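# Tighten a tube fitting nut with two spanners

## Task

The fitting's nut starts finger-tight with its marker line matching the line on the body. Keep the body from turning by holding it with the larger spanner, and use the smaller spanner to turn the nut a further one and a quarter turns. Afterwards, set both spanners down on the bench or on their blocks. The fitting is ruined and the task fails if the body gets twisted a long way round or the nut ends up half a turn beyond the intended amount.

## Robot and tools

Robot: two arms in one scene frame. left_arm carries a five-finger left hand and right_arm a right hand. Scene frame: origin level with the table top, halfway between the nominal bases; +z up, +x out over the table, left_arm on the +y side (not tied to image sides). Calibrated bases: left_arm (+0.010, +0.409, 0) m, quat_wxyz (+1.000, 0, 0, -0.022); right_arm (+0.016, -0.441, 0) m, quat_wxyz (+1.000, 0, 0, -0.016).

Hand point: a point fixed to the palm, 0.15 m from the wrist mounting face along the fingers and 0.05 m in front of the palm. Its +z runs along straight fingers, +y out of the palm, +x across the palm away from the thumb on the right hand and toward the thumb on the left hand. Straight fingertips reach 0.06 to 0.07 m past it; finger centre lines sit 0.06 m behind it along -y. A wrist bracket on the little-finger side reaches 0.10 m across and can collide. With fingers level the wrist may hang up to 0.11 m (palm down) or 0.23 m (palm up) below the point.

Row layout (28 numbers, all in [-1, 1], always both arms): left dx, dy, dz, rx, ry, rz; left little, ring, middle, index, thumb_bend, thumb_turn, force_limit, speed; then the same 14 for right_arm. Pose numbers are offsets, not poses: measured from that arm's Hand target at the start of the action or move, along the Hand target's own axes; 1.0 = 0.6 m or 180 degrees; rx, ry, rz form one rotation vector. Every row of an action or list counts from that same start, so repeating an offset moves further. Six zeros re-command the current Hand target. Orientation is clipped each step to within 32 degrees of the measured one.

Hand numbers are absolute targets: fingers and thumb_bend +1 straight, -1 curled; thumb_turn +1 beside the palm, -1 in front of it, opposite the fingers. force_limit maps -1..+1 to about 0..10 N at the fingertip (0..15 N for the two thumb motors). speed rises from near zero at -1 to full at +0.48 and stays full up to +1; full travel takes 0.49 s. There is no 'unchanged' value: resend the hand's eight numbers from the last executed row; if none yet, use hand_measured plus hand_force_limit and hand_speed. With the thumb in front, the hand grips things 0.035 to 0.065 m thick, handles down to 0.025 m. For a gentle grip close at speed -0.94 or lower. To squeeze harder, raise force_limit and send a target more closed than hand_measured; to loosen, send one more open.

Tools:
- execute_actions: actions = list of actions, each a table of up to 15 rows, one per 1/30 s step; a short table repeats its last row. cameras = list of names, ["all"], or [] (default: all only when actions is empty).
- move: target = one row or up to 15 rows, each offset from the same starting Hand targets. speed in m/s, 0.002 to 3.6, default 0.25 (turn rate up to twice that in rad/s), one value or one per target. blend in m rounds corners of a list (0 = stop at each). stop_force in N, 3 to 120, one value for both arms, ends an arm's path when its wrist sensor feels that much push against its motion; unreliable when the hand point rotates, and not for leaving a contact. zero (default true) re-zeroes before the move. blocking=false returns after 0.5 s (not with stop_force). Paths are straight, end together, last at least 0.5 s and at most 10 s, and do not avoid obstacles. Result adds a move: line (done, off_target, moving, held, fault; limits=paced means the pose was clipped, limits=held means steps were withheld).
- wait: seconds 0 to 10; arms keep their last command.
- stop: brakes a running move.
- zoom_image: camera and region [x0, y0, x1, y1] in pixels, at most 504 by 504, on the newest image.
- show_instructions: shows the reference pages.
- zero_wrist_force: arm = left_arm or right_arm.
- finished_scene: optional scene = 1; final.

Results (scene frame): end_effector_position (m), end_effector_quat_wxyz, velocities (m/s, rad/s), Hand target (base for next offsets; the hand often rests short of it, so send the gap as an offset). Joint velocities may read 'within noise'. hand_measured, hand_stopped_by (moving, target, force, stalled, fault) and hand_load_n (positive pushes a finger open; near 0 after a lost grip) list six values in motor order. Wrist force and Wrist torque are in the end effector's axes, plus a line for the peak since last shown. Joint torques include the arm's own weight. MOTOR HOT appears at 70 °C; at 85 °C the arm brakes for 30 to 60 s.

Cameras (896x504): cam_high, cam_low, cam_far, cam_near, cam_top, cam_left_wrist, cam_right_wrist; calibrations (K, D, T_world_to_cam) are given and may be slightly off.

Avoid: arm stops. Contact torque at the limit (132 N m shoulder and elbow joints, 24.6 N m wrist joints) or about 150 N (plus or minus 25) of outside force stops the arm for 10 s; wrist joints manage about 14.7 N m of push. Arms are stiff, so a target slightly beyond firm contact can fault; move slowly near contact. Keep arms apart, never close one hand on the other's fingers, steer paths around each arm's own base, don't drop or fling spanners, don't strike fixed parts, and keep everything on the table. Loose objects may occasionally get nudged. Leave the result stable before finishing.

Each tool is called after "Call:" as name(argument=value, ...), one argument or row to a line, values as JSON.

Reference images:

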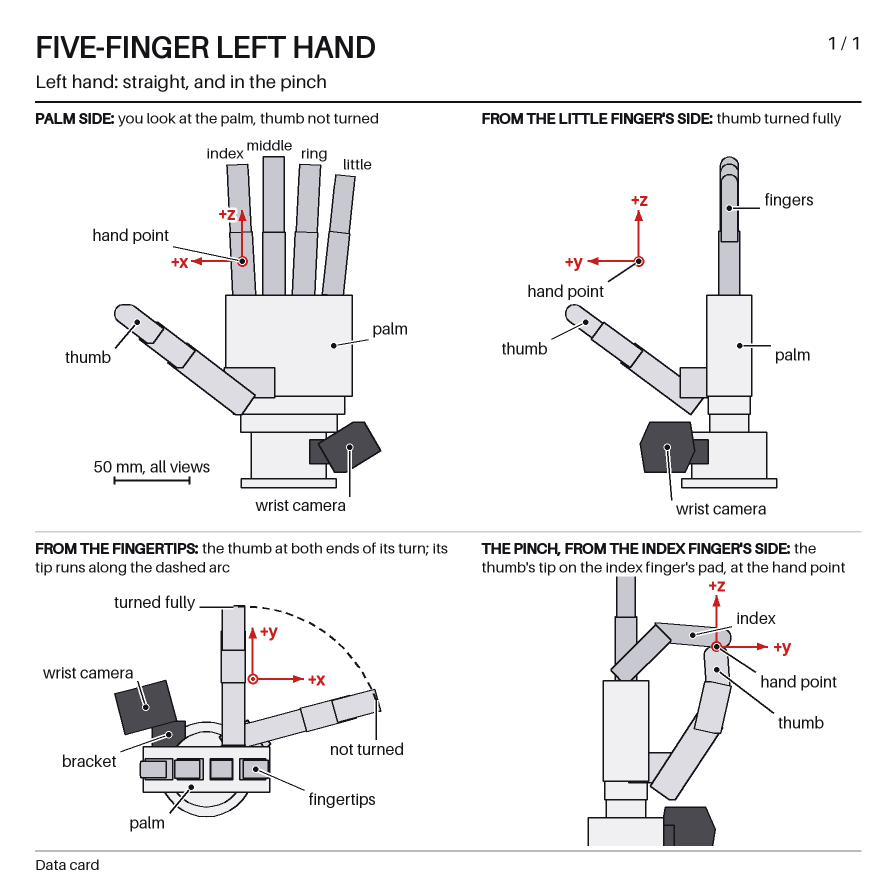

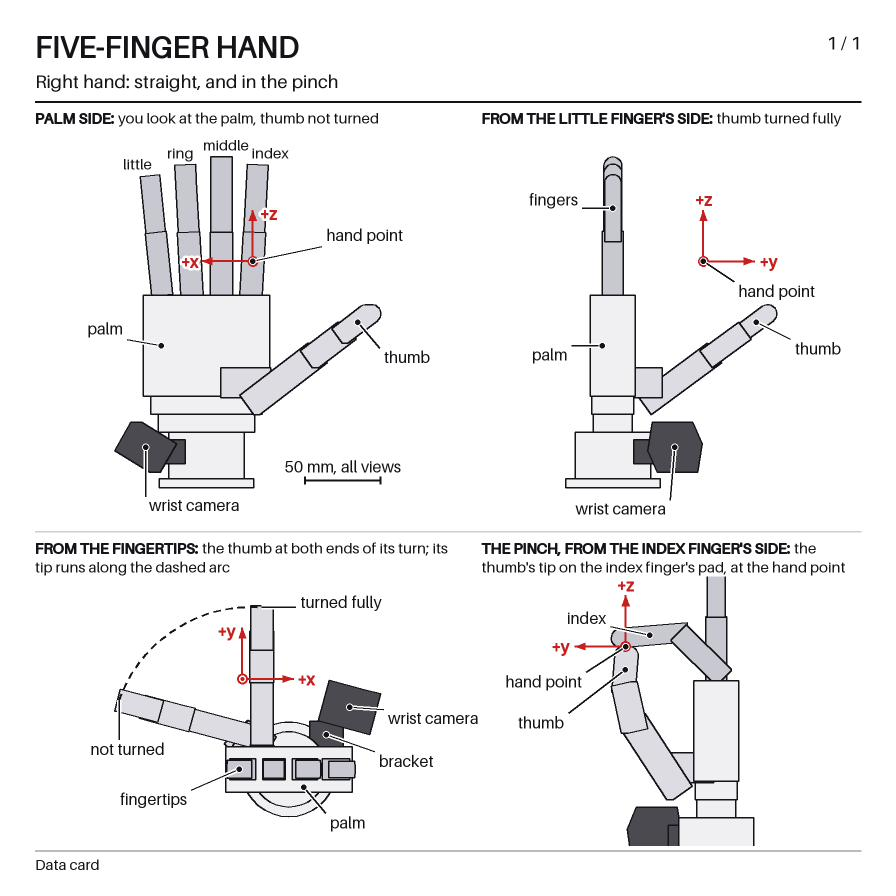

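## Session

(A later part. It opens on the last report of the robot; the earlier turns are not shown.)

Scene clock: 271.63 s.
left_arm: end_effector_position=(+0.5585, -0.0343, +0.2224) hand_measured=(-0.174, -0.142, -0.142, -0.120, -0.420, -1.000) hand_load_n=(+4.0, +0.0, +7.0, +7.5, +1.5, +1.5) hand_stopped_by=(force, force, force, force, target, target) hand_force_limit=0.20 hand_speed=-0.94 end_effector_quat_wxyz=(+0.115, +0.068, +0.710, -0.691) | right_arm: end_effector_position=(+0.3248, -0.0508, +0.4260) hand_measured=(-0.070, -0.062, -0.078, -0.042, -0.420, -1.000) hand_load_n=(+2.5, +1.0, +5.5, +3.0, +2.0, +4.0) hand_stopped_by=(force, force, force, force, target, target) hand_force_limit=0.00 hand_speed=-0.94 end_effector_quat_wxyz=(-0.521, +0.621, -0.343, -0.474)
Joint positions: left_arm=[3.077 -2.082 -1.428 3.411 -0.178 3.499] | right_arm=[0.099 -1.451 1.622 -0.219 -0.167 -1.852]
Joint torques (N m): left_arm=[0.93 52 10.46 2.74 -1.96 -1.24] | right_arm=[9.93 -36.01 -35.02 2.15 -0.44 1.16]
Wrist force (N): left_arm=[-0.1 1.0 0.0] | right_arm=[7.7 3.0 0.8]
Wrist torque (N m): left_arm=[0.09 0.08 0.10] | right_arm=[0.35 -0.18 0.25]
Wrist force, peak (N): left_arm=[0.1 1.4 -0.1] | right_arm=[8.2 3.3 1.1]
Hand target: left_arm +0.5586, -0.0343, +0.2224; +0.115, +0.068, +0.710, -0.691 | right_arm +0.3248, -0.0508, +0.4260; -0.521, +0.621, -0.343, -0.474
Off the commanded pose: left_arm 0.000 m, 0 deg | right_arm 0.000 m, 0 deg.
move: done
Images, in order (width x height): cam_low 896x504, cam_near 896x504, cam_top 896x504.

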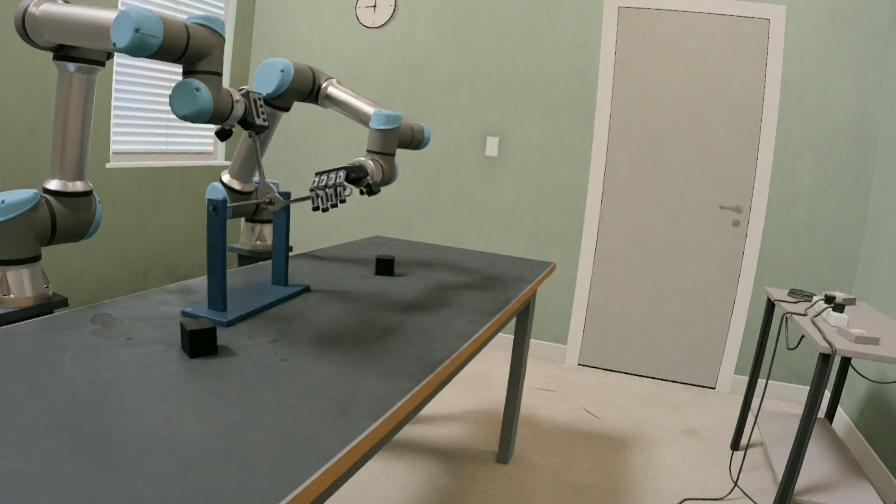

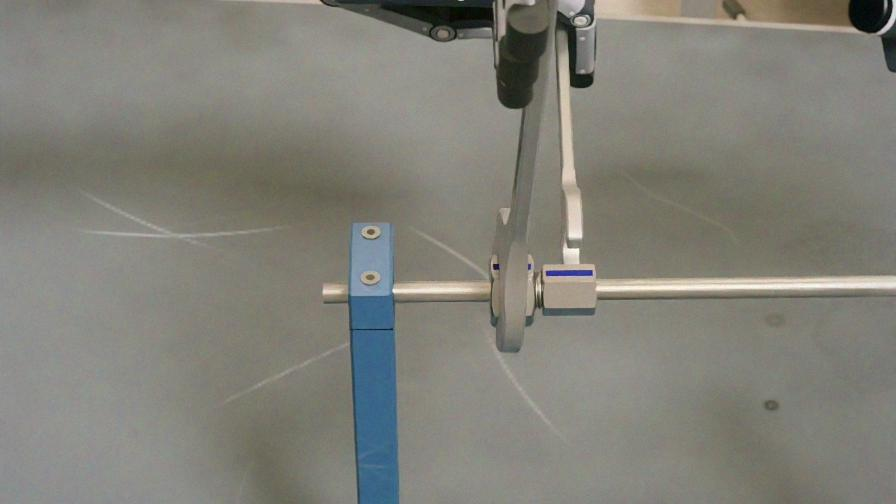

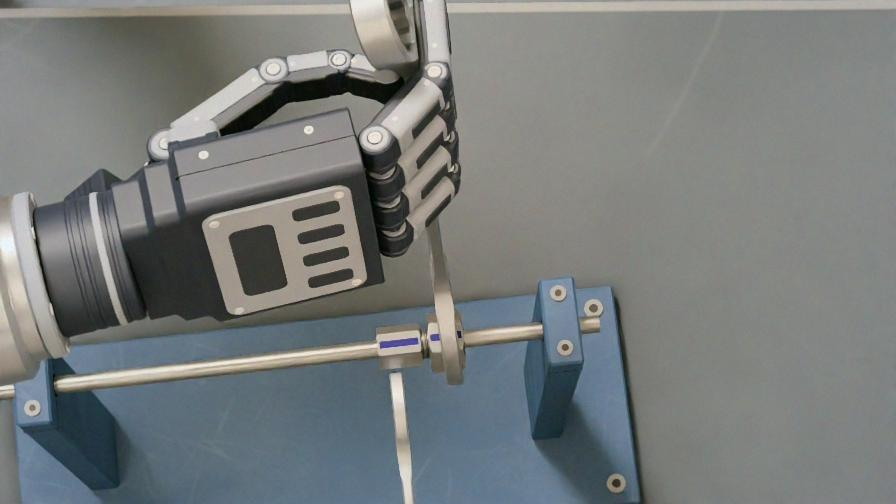

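Call:
move(
  target=[0.01335,-0.00356,0.0004,0,0,0,-0.5,-0.5,-0.6,-0.6,-0.42,-1,0.2,-0.94,0,0,0,0,0,0,-0.5,-0.5,-0.6,-0.55,-0.42,-1,0.0,-0.94],
  speed=0.03,
  stop_force=4,
  cameras=["cam_top","cam_near","cam_low"],
)

Call:
zoom_image(
  camera="cam_near",
  region=[530, 200, 610, 320],
)

Call:
zoom_image(
  camera="cam_top",
  region=[360, 320, 440, 440],
)

Scene clock: 275.53 s.
left_arm: end_effector_position=(+0.5503, -0.0351, +0.2224) hand_measured=(-0.174, -0.142, -0.142, -0.120, -0.420, -1.000) hand_load_n=(+3.5, +0.0, +7.0, +7.5, +1.5, +2.0) hand_stopped_by=(force, force, force, force, target, target) hand_force_limit=0.20 hand_speed=-0.94 end_effector_quat_wxyz=(+0.115, +0.068, +0.710, -0.691) | right_arm: end_effector_position=(+0.3248, -0.0508, +0.4260) hand_measured=(-0.070, -0.062, -0.078, -0.042, -0.420, -1.000) hand_load_n=(+2.5, +1.0, +5.5, +3.0, +1.5, +3.5) hand_stopped_by=(force, force, force, force, target, target) hand_force_limit=0.00 hand_speed=-0.94 end_effector_quat_wxyz=(-0.521, +0.621, -0.343, -0.474)
Joint positions: left_arm=[3.074 -2.064 -1.455 3.422 -0.181 3.497] | right_arm=[0.099 -1.451 1.622 -0.219 -0.167 -1.852]
Joint torques (N m): left_arm=[-14.67 51.77 9.66 2.53 -2.26 -1.35] | right_arm=[9.85 -34.99 -35.85 2.14 -0.44 1.14]
Wrist force (N): left_arm=[0.0 1.1 0.0] | right_arm=[7.8 3.0 0.8]
Wrist torque (N m): left_arm=[0.11 0.07 0.09] | right_arm=[0.36 -0.20 0.26]
Wrist force, peak (N): left_arm=[-0.2 1.2 0.1] | right_arm=[8.2 3.2 1.2]
Hand target: left_arm +0.5503, -0.0351, +0.2224; +0.115, +0.068, +0.710, -0.691 | right_arm +0.3248, -0.0508, +0.4260; -0.521, +0.621, -0.343, -0.474
Off the commanded pose: left_arm 0.000 m, 0 deg | right_arm 0.000 m, 0 deg.
move: done
Images, in order (width x height): cam_low 896x504, cam_near 896x504, cam_top 896x504.

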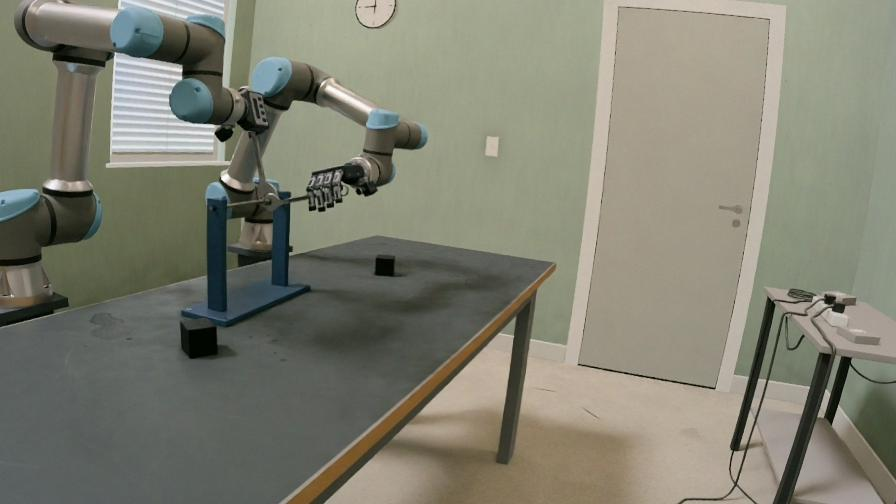

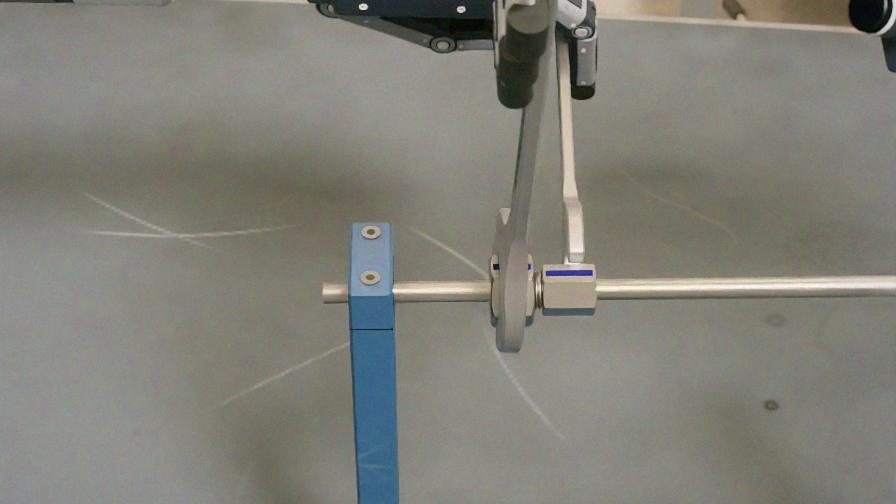

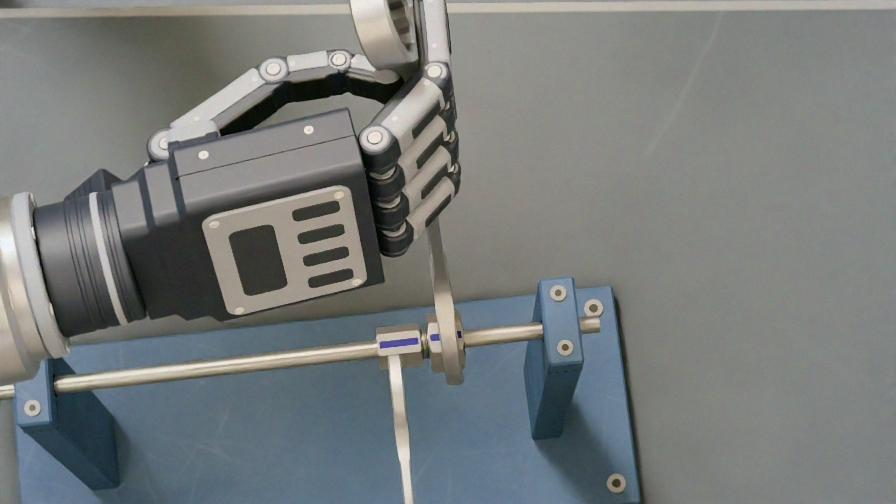

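Scaled by 4.200 from the camera's 896x504 image, which has a finer 1280x720 frame.

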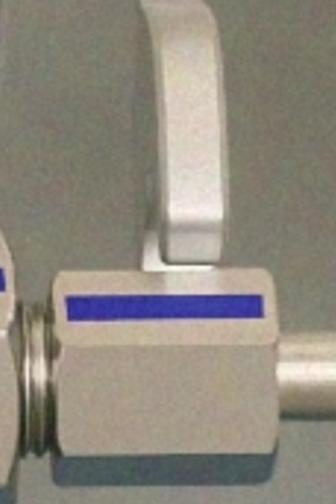

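Scaled by 4.200 from the camera's 896x504 image, which has a finer 1280x720 frame.

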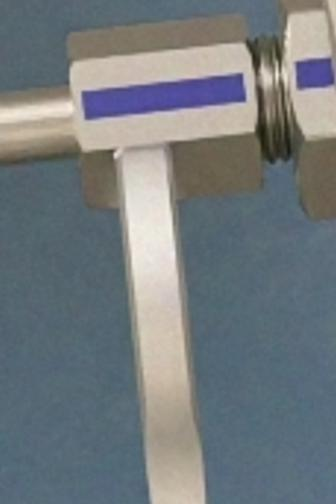

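Call:
move(
  target=[0.00965,-0.00257,0.0003,0,0,0,-0.5,-0.5,-0.6,-0.6,-0.42,-1,0.2,-0.94,0,0,0,0,0,0,-0.5,-0.5,-0.6,-0.55,-0.42,-1,0.0,-0.94],
  speed=0.015,
  stop_force=3.5,
  cameras=["cam_top","cam_near","cam_low"],
)

Call:
zoom_image(
  camera="cam_near",
  region=[530, 200, 610, 320],
)

Call:
zoom_image(
  camera="cam_top",
  region=[360, 320, 440, 440],
)

Scene clock: 277.70 s.
left_arm: end_effector_position=(+0.5496, -0.0352, +0.2224) hand_measured=(-0.174, -0.142, -0.142, -0.120, -0.420, -1.000) hand_load_n=(+4.0, +0.0, +7.0, +7.5, +1.5, +1.5) hand_stopped_by=(force, force, force, force, target, target) hand_force_limit=0.20 hand_speed=-0.94 end_effector_quat_wxyz=(+0.115, +0.068, +0.710, -0.691) | right_arm: end_effector_position=(+0.3248, -0.0508, +0.4260) hand_measured=(-0.070, -0.062, -0.078, -0.042, -0.420, -1.000) hand_load_n=(+2.5, +1.5, +5.5, +3.0, +2.0, +4.0) hand_stopped_by=(force, force, force, force, target, target) hand_force_limit=0.00 hand_speed=-0.94 end_effector_quat_wxyz=(-0.521, +0.621, -0.343, -0.474)
Joint positions: left_arm=[3.074 -2.063 -1.458 3.423 -0.181 3.497] | right_arm=[0.099 -1.451 1.622 -0.219 -0.167 -1.852]
Joint torques (N m): left_arm=[8.54 32.54 30.99 -2.48 3.18 -0.89] | right_arm=[10.15 -35.31 -35.47 2.16 -0.46 1.06]
Wrist force (N): left_arm=[-2.7 1.4 -0.1] | right_arm=[7.7 3.3 0.7]
Wrist torque (N m): left_arm=[0.09 0.06 0.05] | right_arm=[0.41 -0.22 0.28]
Wrist force, peak (N): left_arm=[-9.4 2.4 0.0] | right_arm=[8.3 3.0 0.8]
Hand target: left_arm +0.5496, -0.0351, +0.2224; +0.115, +0.068, +0.710, -0.691 (not the last commanded pose) | right_arm +0.3248, -0.0508, +0.4260; -0.521, +0.621, -0.343, -0.474
Off the commanded pose: left_arm 0.005 m, 0 deg | right_arm 0.000 m, 0 deg.
move: contact (left_arm)
Images, in order (width x height): cam_low 896x504, cam_near 896x504, cam_top 896x504.

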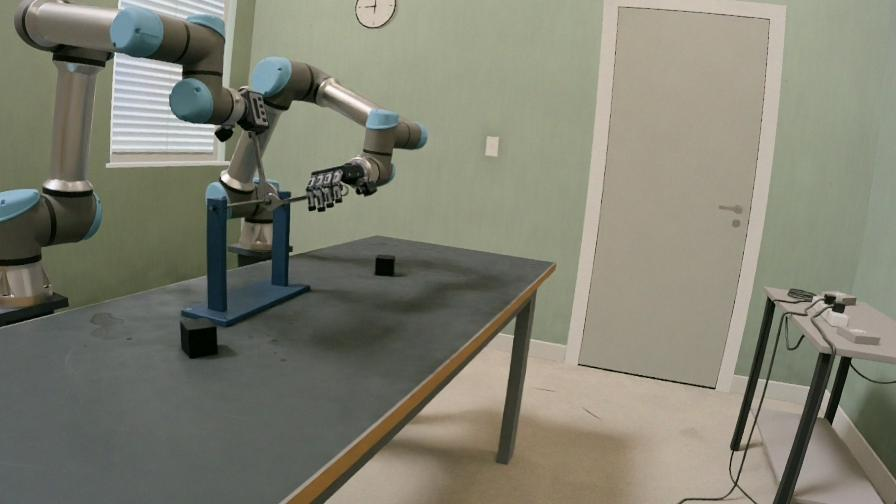

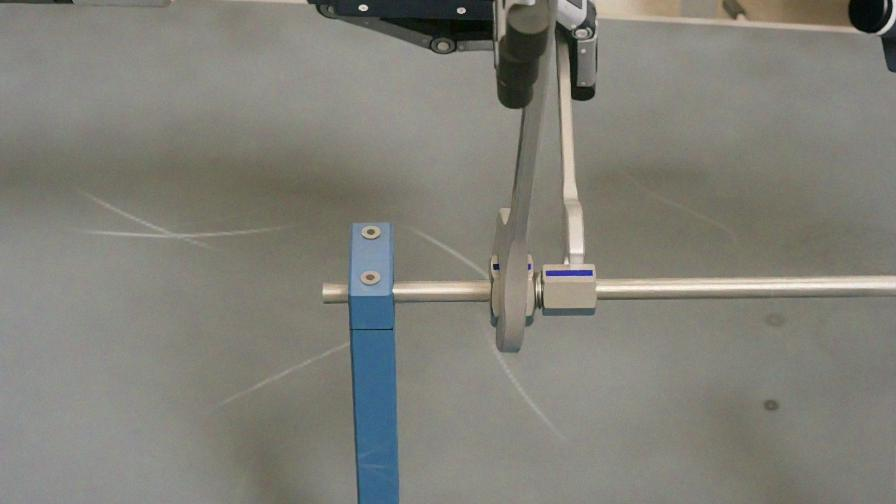

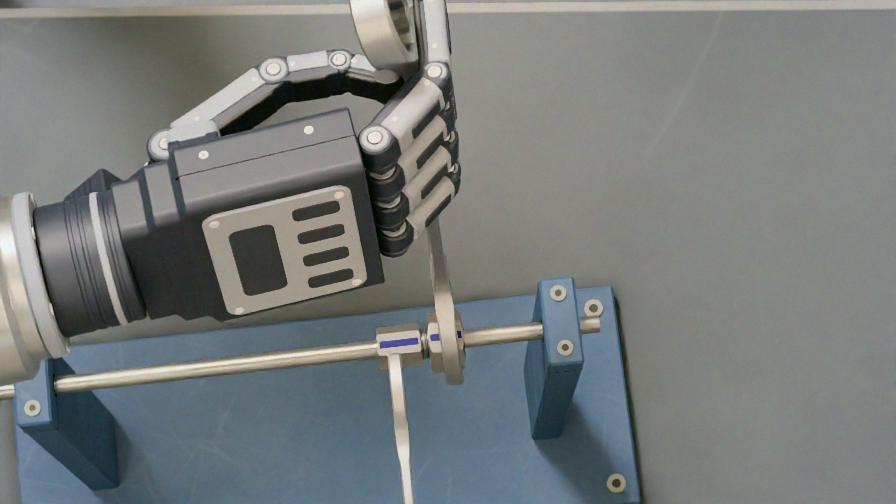

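Scaled by 4.200 from the camera's 896x504 image, which has a finer 1280x720 frame.

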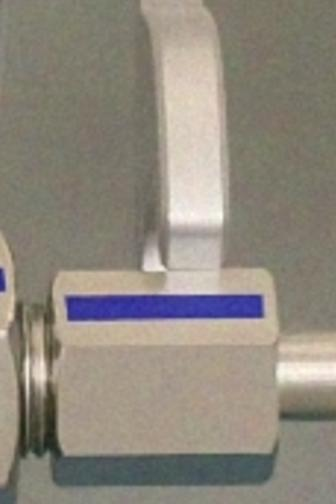

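Scaled by 4.200 from the camera's 896x504 image, which has a finer 1280x720 frame.

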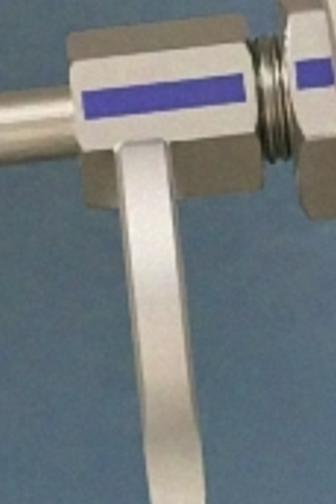

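Call:
move(
  target=[
    [-0.00125,-0.00018,-0.00005,0,0,0,-0.5,-0.5,-0.6,-0.6,-0.42,-1,0.2,-0.94,0,0,0,0,0,0,-0.5,-0.5,-0.6,-0.55,-0.42,-1,0.0,-0.94],
    [0.00389,-0.00156,0.00014,0,0,0,-0.5,-0.5,-0.6,-0.6,-0.42,-1,0.2,-0.94,0,0,0,0,0,0,-0.5,-0.5,-0.6,-0.55,-0.42,-1,0.0,-0.94],
  ],
  speed=0.01,
  stop_force=4,
  cameras=[],
)

Scene clock: 281.83 s.
left_arm: end_effector_position=(+0.5471, -0.0354, +0.2227) hand_measured=(-0.174, -0.142, -0.142, -0.120, -0.420, -1.000) hand_load_n=(+3.5, +0.0, +7.0, +7.5, +1.5, +1.5) hand_stopped_by=(force, force, force, force, target, target) hand_force_limit=0.20 hand_speed=-0.94 end_effector_quat_wxyz=(+0.115, +0.068, +0.710, -0.691) | right_arm: end_effector_position=(+0.3248, -0.0508, +0.4260) hand_measured=(-0.070, -0.062, -0.078, -0.042, -0.420, -1.000) hand_load_n=(+2.5, +1.0, +5.5, +3.0, +2.0, +4.0) hand_stopped_by=(force, force, force, force, target, target) hand_force_limit=0.00 hand_speed=-0.94 end_effector_quat_wxyz=(-0.521, +0.621, -0.343, -0.474)
Joint positions: left_arm=[3.073 -2.057 -1.465 3.426 -0.182 3.497] | right_arm=[0.099 -1.451 1.622 -0.219 -0.167 -1.852]
Joint torques (N m): left_arm=[-14.93 52.99 11.21 2.45 -2.01 -1.5] | right_arm=[10.34 -34.88 -35.83 2.15 -0.33 0.99]
Wrist force (N): left_arm=[-0.1 1.2 -0.1] | right_arm=[7.9 3.3 0.9]
Wrist torque (N m): left_arm=[0.10 0.06 0.12] | right_arm=[0.39 -0.23 0.28]
Wrist force, peak (N): left_arm=[-2.7 1.9 -0.2] | right_arm=[8.2 3.4 1.0]
Hand target: left_arm +0.5471, -0.0354, +0.2227; +0.115, +0.068, +0.710, -0.691 | right_arm +0.3248, -0.0508, +0.4260; -0.521, +0.621, -0.343, -0.474
Off the commanded pose: left_arm 0.000 m, 0 deg | right_arm 0.000 m, 0 deg.
move: done
No camera images: "cameras" was empty.

Call:
move(
  target=[0.00965,-0.00258,0.00036,0,0,0,-0.5,-0.5,-0.6,-0.6,-0.42,-1,0.2,-0.94,0,0,0,0,0,0,-0.5,-0.5,-0.6,-0.55,-0.42,-1,0.0,-0.94],
  speed=0.015,
  stop_force=4,
  cameras=[],
)

Scene clock: 283.50 s.
left_arm: end_effector_position=(+0.5412, -0.0360, +0.2227) hand_measured=(-0.174, -0.142, -0.142, -0.120, -0.420, -1.000) hand_load_n=(+4.0, +0.0, +7.0, +7.5, +1.5, +2.0) hand_stopped_by=(force, force, force, force, target, target) hand_force_limit=0.20 hand_speed=-0.94 end_effector_quat_wxyz=(+0.115, +0.068, +0.710, -0.691) | right_arm: end_effector_position=(+0.3248, -0.0508, +0.4260) hand_measured=(-0.070, -0.062, -0.078, -0.042, -0.420, -1.000) hand_load_n=(+2.5, +1.0, +5.5, +3.0, +2.0, +4.0) hand_stopped_by=(force, force, force, force, target, target) hand_force_limit=0.00 hand_speed=-0.94 end_effector_quat_wxyz=(-0.521, +0.621, -0.343, -0.474)
Joint positions: left_arm=[3.071 -2.045 -1.484 3.433 -0.185 3.496] | right_arm=[0.099 -1.451 1.622 -0.219 -0.167 -1.852]
Joint torques (N m): left_arm=[-15.35 51.06 10.38 2.51 -2.03 -1.26] | right_arm=[10.05 -35.53 -35.7 2.22 -0.36 0.95]
Wrist force (N): left_arm=[-0.1 1.4 0.0] | right_arm=[7.8 3.4 0.9]
Wrist torque (N m): left_arm=[0.10 0.07 0.12] | right_arm=[0.41 -0.19 0.27]
Wrist force, peak (N): left_arm=[-0.2 1.6 0.0] | right_arm=[8.1 3.4 0.9]
Hand target: left_arm +0.5412, -0.0360, +0.2227; +0.115, +0.068, +0.710, -0.691 | right_arm +0.3248, -0.0508, +0.4260; -0.521, +0.621, -0.343, -0.474
Off the commanded pose: left_arm 0.000 m, 0 deg | right_arm 0.000 m, 0 deg.
move: done
No camera images: "cameras" was empty.

Call:
move(
  target=[0.01929,-0.00516,0.00072,0,0,0,-0.5,-0.5,-0.6,-0.6,-0.42,-1,0.2,-0.94,0,0,0,0,0,0,-0.5,-0.5,-0.6,-0.55,-0.42,-1,0.0,-0.94],
  speed=0.015,
  stop_force=4,
  cameras=["cam_top","cam_near","cam_low"],
)

Call:
zoom_image(
  camera="cam_near",
  region=[510, 200, 610, 350],
)

Call:
zoom_image(
  camera="cam_top",
  region=[360, 310, 460, 460],
)

Scene clock: 285.60 s.
left_arm: end_effector_position=(+0.5383, -0.0363, +0.2227) hand_measured=(-0.174, -0.142, -0.142, -0.120, -0.420, -1.000) hand_load_n=(+4.0, +0.0, +7.0, +7.5, +1.5, +1.5) hand_stopped_by=(force, force, force, force, target, target) hand_force_limit=0.20 hand_speed=-0.94 end_effector_quat_wxyz=(+0.115, +0.068, +0.710, -0.691) | right_arm: end_effector_position=(+0.3248, -0.0508, +0.4260) hand_measured=(-0.070, -0.062, -0.078, -0.042, -0.420, -1.000) hand_load_n=(+2.5, +1.0, +5.5, +3.0, +2.0, +3.5) hand_stopped_by=(force, force, force, force, target, target) hand_force_limit=0.00 hand_speed=-0.94 end_effector_quat_wxyz=(-0.521, +0.621, -0.343, -0.474)
Joint positions: left_arm=[3.069 -2.039 -1.493 3.436 -0.186 3.496] | right_arm=[0.099 -1.451 1.622 -0.219 -0.167 -1.852]
Joint torques (N m): left_arm=[12.59 31.22 30.16 -2.27 2.06 0.12] | right_arm=[9.96 -34.85 -36.04 2.25 -0.3 1.02]
Wrist force (N): left_arm=[-2.5 0.9 -0.1] | right_arm=[7.8 3.3 0.6]
Wrist torque (N m): left_arm=[0.10 0.17 0.06] | right_arm=[0.42 -0.22 0.28]
Wrist force, peak (N): left_arm=[-12.3 1.6 -0.4] | right_arm=[8.1 3.3 0.7]
Hand target: left_arm +0.5383, -0.0363, +0.2227; +0.115, +0.068, +0.710, -0.691 (not the last commanded pose) | right_arm +0.3248, -0.0508, +0.4260; -0.521, +0.621, -0.343, -0.474
Off the commanded pose: left_arm 0.009 m, 0 deg | right_arm 0.000 m, 0 deg.
move: contact (left_arm)
Images, in order (width x height): cam_low 896x504, cam_near 896x504, cam_top 896x504.

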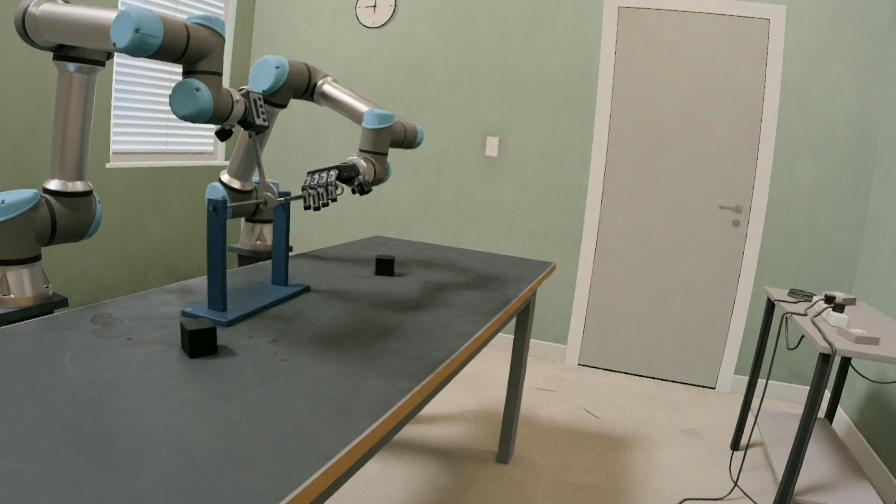

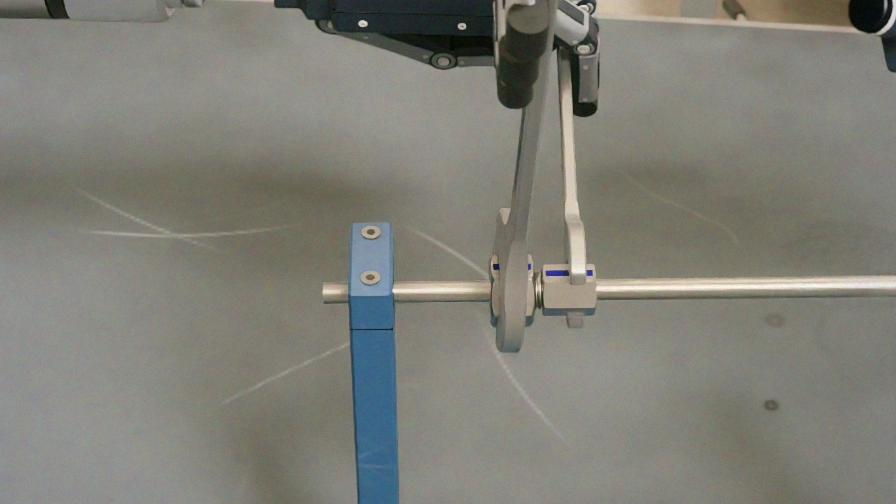

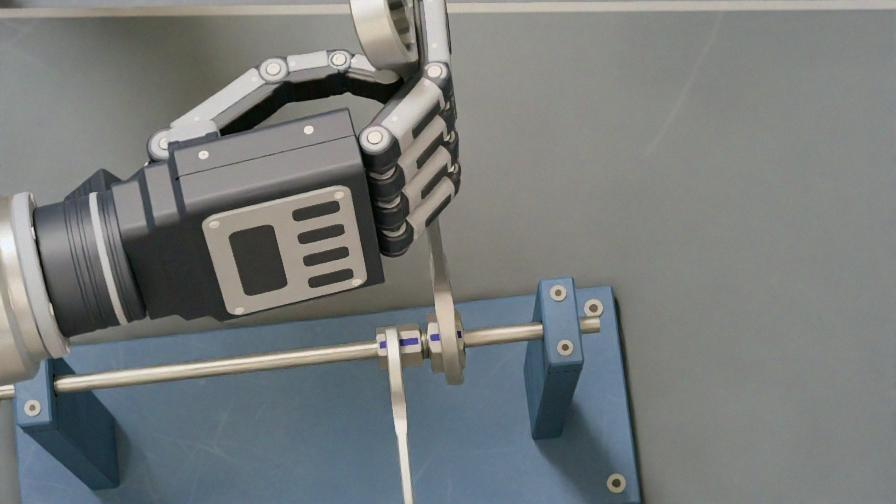

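Scaled by 3.360 from the camera's 896x504 image, which has a finer 1280x720 frame.

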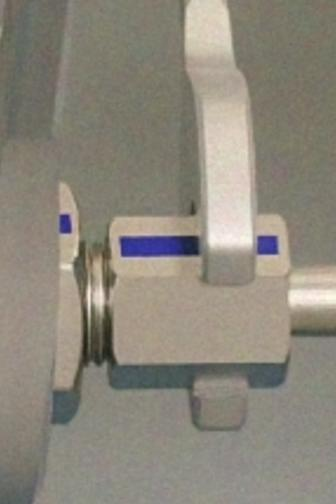

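Scaled by 3.360 from the camera's 896x504 image, which has a finer 1280x720 frame.

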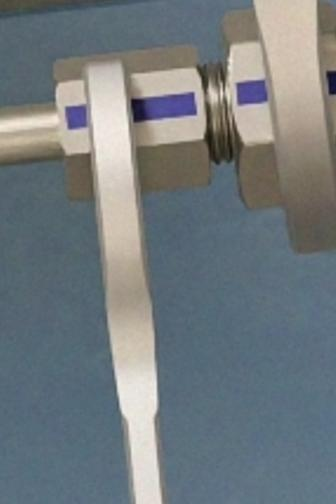

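Call:
move(
  target=[
    [0.00529,0.01689,0.00034,0.00109,0.00024,-0.02774,-0.5,-0.5,-0.6,-0.6,-0.42,-1,0.2,-0.94,0,0,0,0,0,0,-0.5,-0.5,-0.6,-0.55,-0.42,-1,0.0,-0.94],
    [0.01205,0.03327,0.00072,0.00217,0.00049,-0.05548,-0.5,-0.5,-0.6,-0.6,-0.42,-1,0.2,-0.94,0,0,0,0,0,0,-0.5,-0.5,-0.6,-0.55,-0.42,-1,0.0,-0.94],
  ],
  speed=0.04,
  stop_force=40,
  cameras=["cam_top","cam_near","cam_low"],
)

Call:
zoom_image(
  camera="cam_near",
  region=[490, 200, 610, 380],
)

Call:
zoom_image(
  camera="cam_low",
  region=[240, 165, 352, 245],
)

Scene clock: 291.77 s.
left_arm: end_effector_position=(+0.5364, -0.0365, +0.2016) hand_measured=(-0.174, -0.142, -0.142, -0.120, -0.420, -1.000) hand_load_n=(+4.5, +0.0, +7.0, +7.5, +1.5, +1.5) hand_stopped_by=(force, force, force, force, target, target) hand_force_limit=0.20 hand_speed=-0.94 end_effector_quat_wxyz=(+0.053, +0.007, +0.711, -0.701) | right_arm: end_effector_position=(+0.3248, -0.0508, +0.4260) hand_measured=(-0.070, -0.062, -0.078, -0.042, -0.420, -1.000) hand_load_n=(+2.5, +1.0, +5.5, +3.0, +2.0, +4.0) hand_stopped_by=(force, force, force, force, target, target) hand_force_limit=0.00 hand_speed=-0.94 end_effector_quat_wxyz=(-0.521, +0.621, -0.343, -0.474)
Joint positions: left_arm=[3.073 -2.077 -1.507 3.52 -0.179 3.289] | right_arm=[0.099 -1.451 1.622 -0.219 -0.167 -1.852]
Joint torques (N m): left_arm=[9.7 51.95 6.8 1.48 4.48 -1.5] | right_arm=[10.32 -34.75 -35.8 2.23 -0.09 0.97]
Wrist force (N): left_arm=[-8.5 0.5 -0.4] | right_arm=[7.7 2.8 0.8]
Wrist torque (N m): left_arm=[0.10 0.13 -0.10] | right_arm=[0.33 -0.21 0.26]
Wrist force, peak (N): left_arm=[-10.2 -0.1 -0.6] | right_arm=[8.3 3.2 0.8]
Hand target: left_arm +0.5364, -0.0365, +0.2016; +0.053, +0.007, +0.711, -0.701 | right_arm +0.3248, -0.0508, +0.4260; -0.521, +0.621, -0.343, -0.474
Off the commanded pose: left_arm 0.000 m, 0 deg | right_arm 0.000 m, 0 deg.
move: done
Images, in order (width x height): cam_low 896x504, cam_near 896x504, cam_top 896x504.

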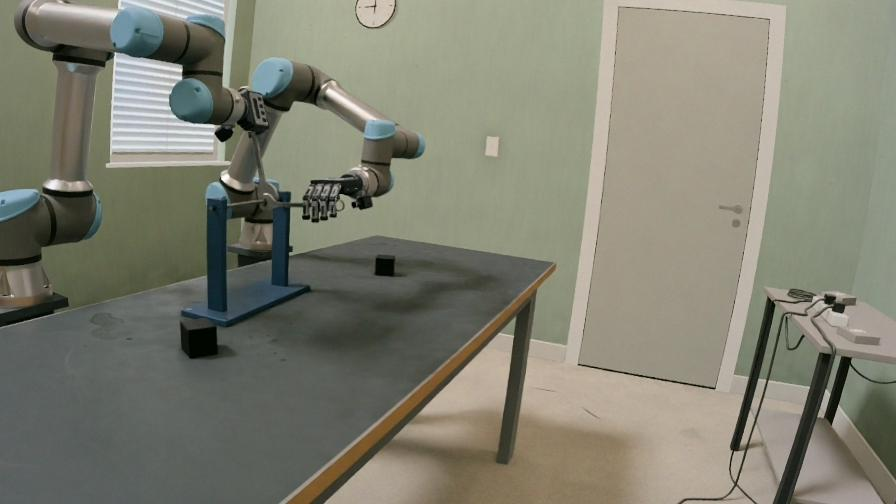

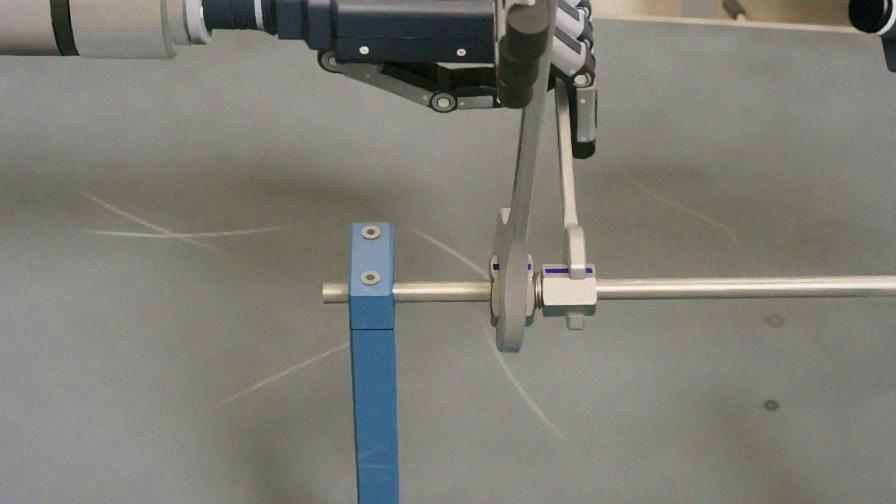

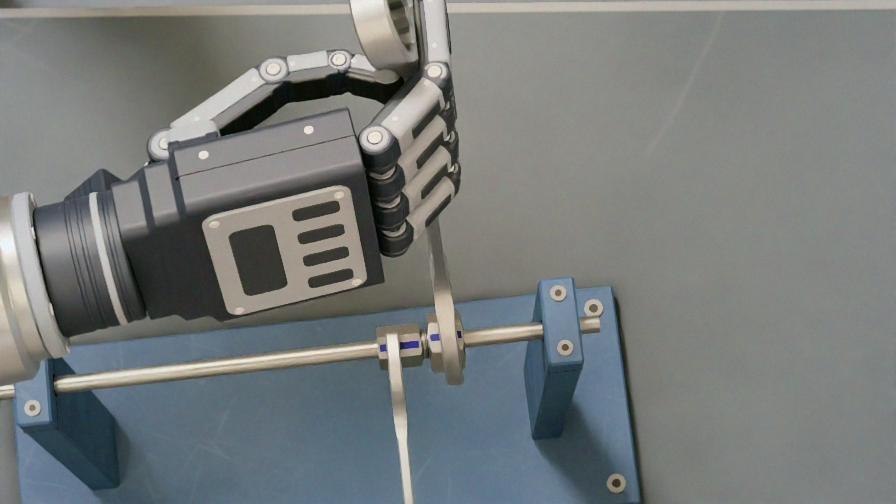

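Scaled by 2.800 from the camera's 896x504 image, which has a finer 1280x720 frame.

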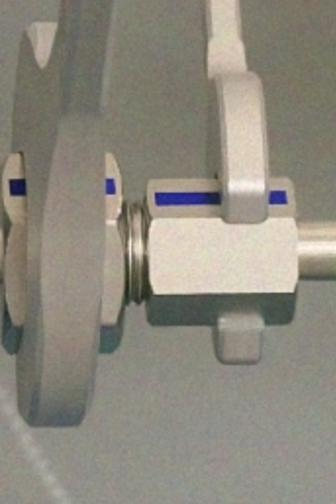

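Scaled by 4.500 from the camera's 896x504 image, which has a finer 1280x720 frame.

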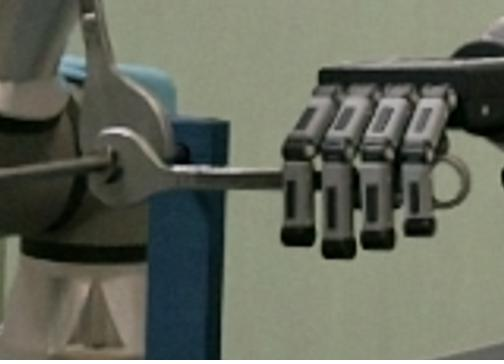

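Call:
move(
  target=[
    [0.00449,0.01711,0.00034,0.00109,0.00024,-0.02774,-0.5,-0.5,-0.6,-0.6,-0.42,-1,0.2,-0.94,0,0,0,0,0,0,-0.5,-0.5,-0.6,-0.55,-0.42,-1,0.0,-0.94],
    [0.01125,0.03349,0.00072,0.00217,0.00049,-0.05548,-0.5,-0.5,-0.6,-0.6,-0.42,-1,0.2,-0.94,0,0,0,0,0,0,-0.5,-0.5,-0.6,-0.55,-0.42,-1,0.0,-0.94],
    [0.0194,0.04921,0.00116,0.00326,0.00073,-0.08323,-0.5,-0.5,-0.6,-0.6,-0.42,-1,0.2,-0.94,0,0,0,0,0,0,-0.5,-0.5,-0.6,-0.55,-0.42,-1,0.0,-0.94],
  ],
  speed=0.05,
  stop_force=40,
  cameras=["cam_near","cam_low"],
)

Call:
zoom_image(
  camera="cam_near",
  region=[490, 200, 610, 380],
)

Call:
zoom_image(
  camera="cam_low",
  region=[240, 165, 352, 245],
)

Scene clock: 297.30 s.
left_arm: end_effector_position=(+0.5274, -0.0375, +0.1711) hand_measured=(-0.174, -0.142, -0.142, -0.120, -0.420, -1.000) hand_load_n=(+4.5, +0.0, +7.0, +7.5, +1.5, +1.5) hand_stopped_by=(force, force, force, force, target, target) hand_force_limit=0.20 hand_speed=-0.94 end_effector_quat_wxyz=(-0.039, -0.085, +0.702, -0.706) | right_arm: end_effector_position=(+0.3248, -0.0508, +0.4260) hand_measured=(-0.070, -0.062, -0.078, -0.042, -0.420, -1.000) hand_load_n=(+2.5, +1.0, +5.5, +3.5, +2.0, +4.0) hand_stopped_by=(force, force, force, force, target, target) hand_force_limit=0.00 hand_speed=-0.94 end_effector_quat_wxyz=(-0.521, +0.621, -0.343, -0.474)
Joint positions: left_arm=[3.076 -2.124 -1.551 3.669 -0.174 2.971] | right_arm=[0.099 -1.451 1.622 -0.219 -0.167 -1.852]
Joint torques (N m): left_arm=[12.28 52.7 7.36 2.12 2.39 -1.71] | right_arm=[10.31 -34.96 -35.22 2.21 -0.1 0.91]
Wrist force (N): left_arm=[-4.5 -0.7 -0.5] | right_arm=[7.8 3.1 1.0]
Wrist torque (N m): left_arm=[0.13 0.14 0.05] | right_arm=[0.38 -0.24 0.28]
Wrist force, peak (N): left_arm=[-8.9 1.0 -0.4] | right_arm=[8.2 3.4 0.8]
Hand target: left_arm +0.5274, -0.0375, +0.1711; -0.039, -0.085, +0.702, -0.706 | right_arm +0.3248, -0.0508, +0.4260; -0.521, +0.621, -0.343, -0.474
Off the commanded pose: left_arm 0.000 m, 0 deg | right_arm 0.000 m, 0 deg.
move: done
Images, in order (width x height): cam_low 896x504, cam_near 896x504.

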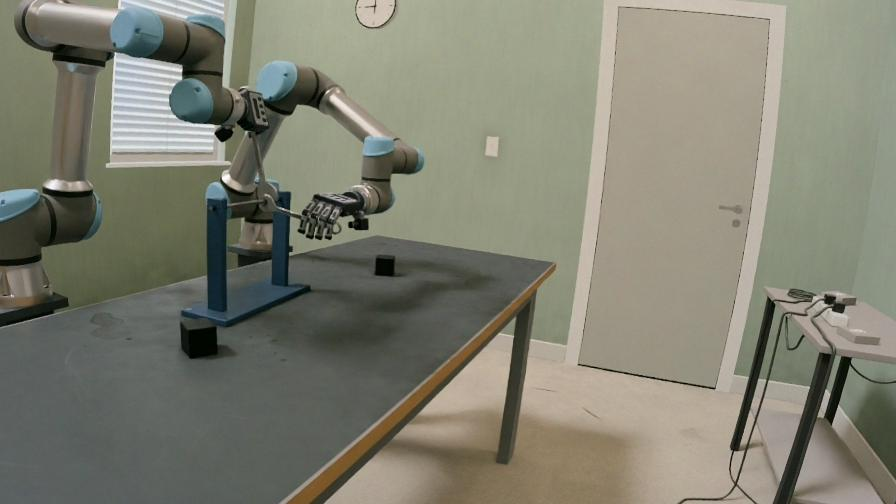

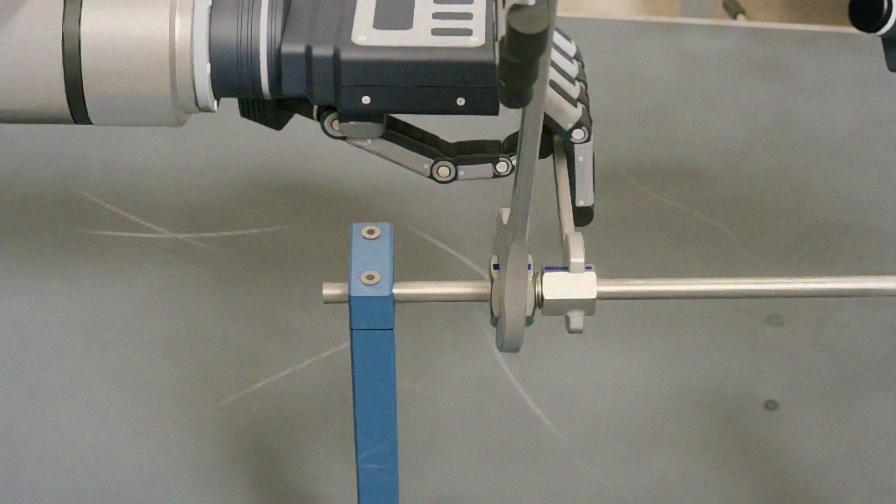

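Scaled by 2.800 from the camera's 896x504 image, which has a finer 1280x720 frame.

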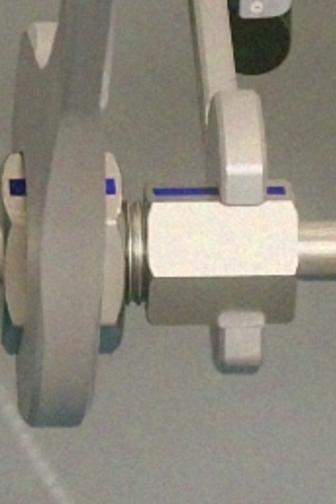

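Scaled by 4.500 from the camera's 896x504 image, which has a finer 1280x720 frame.

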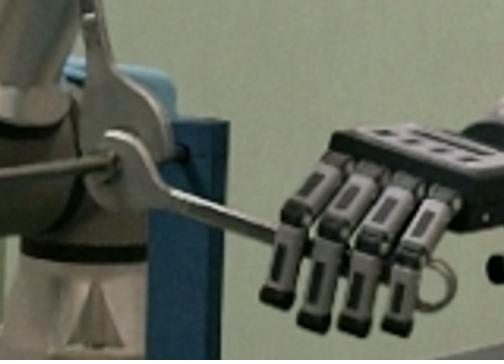

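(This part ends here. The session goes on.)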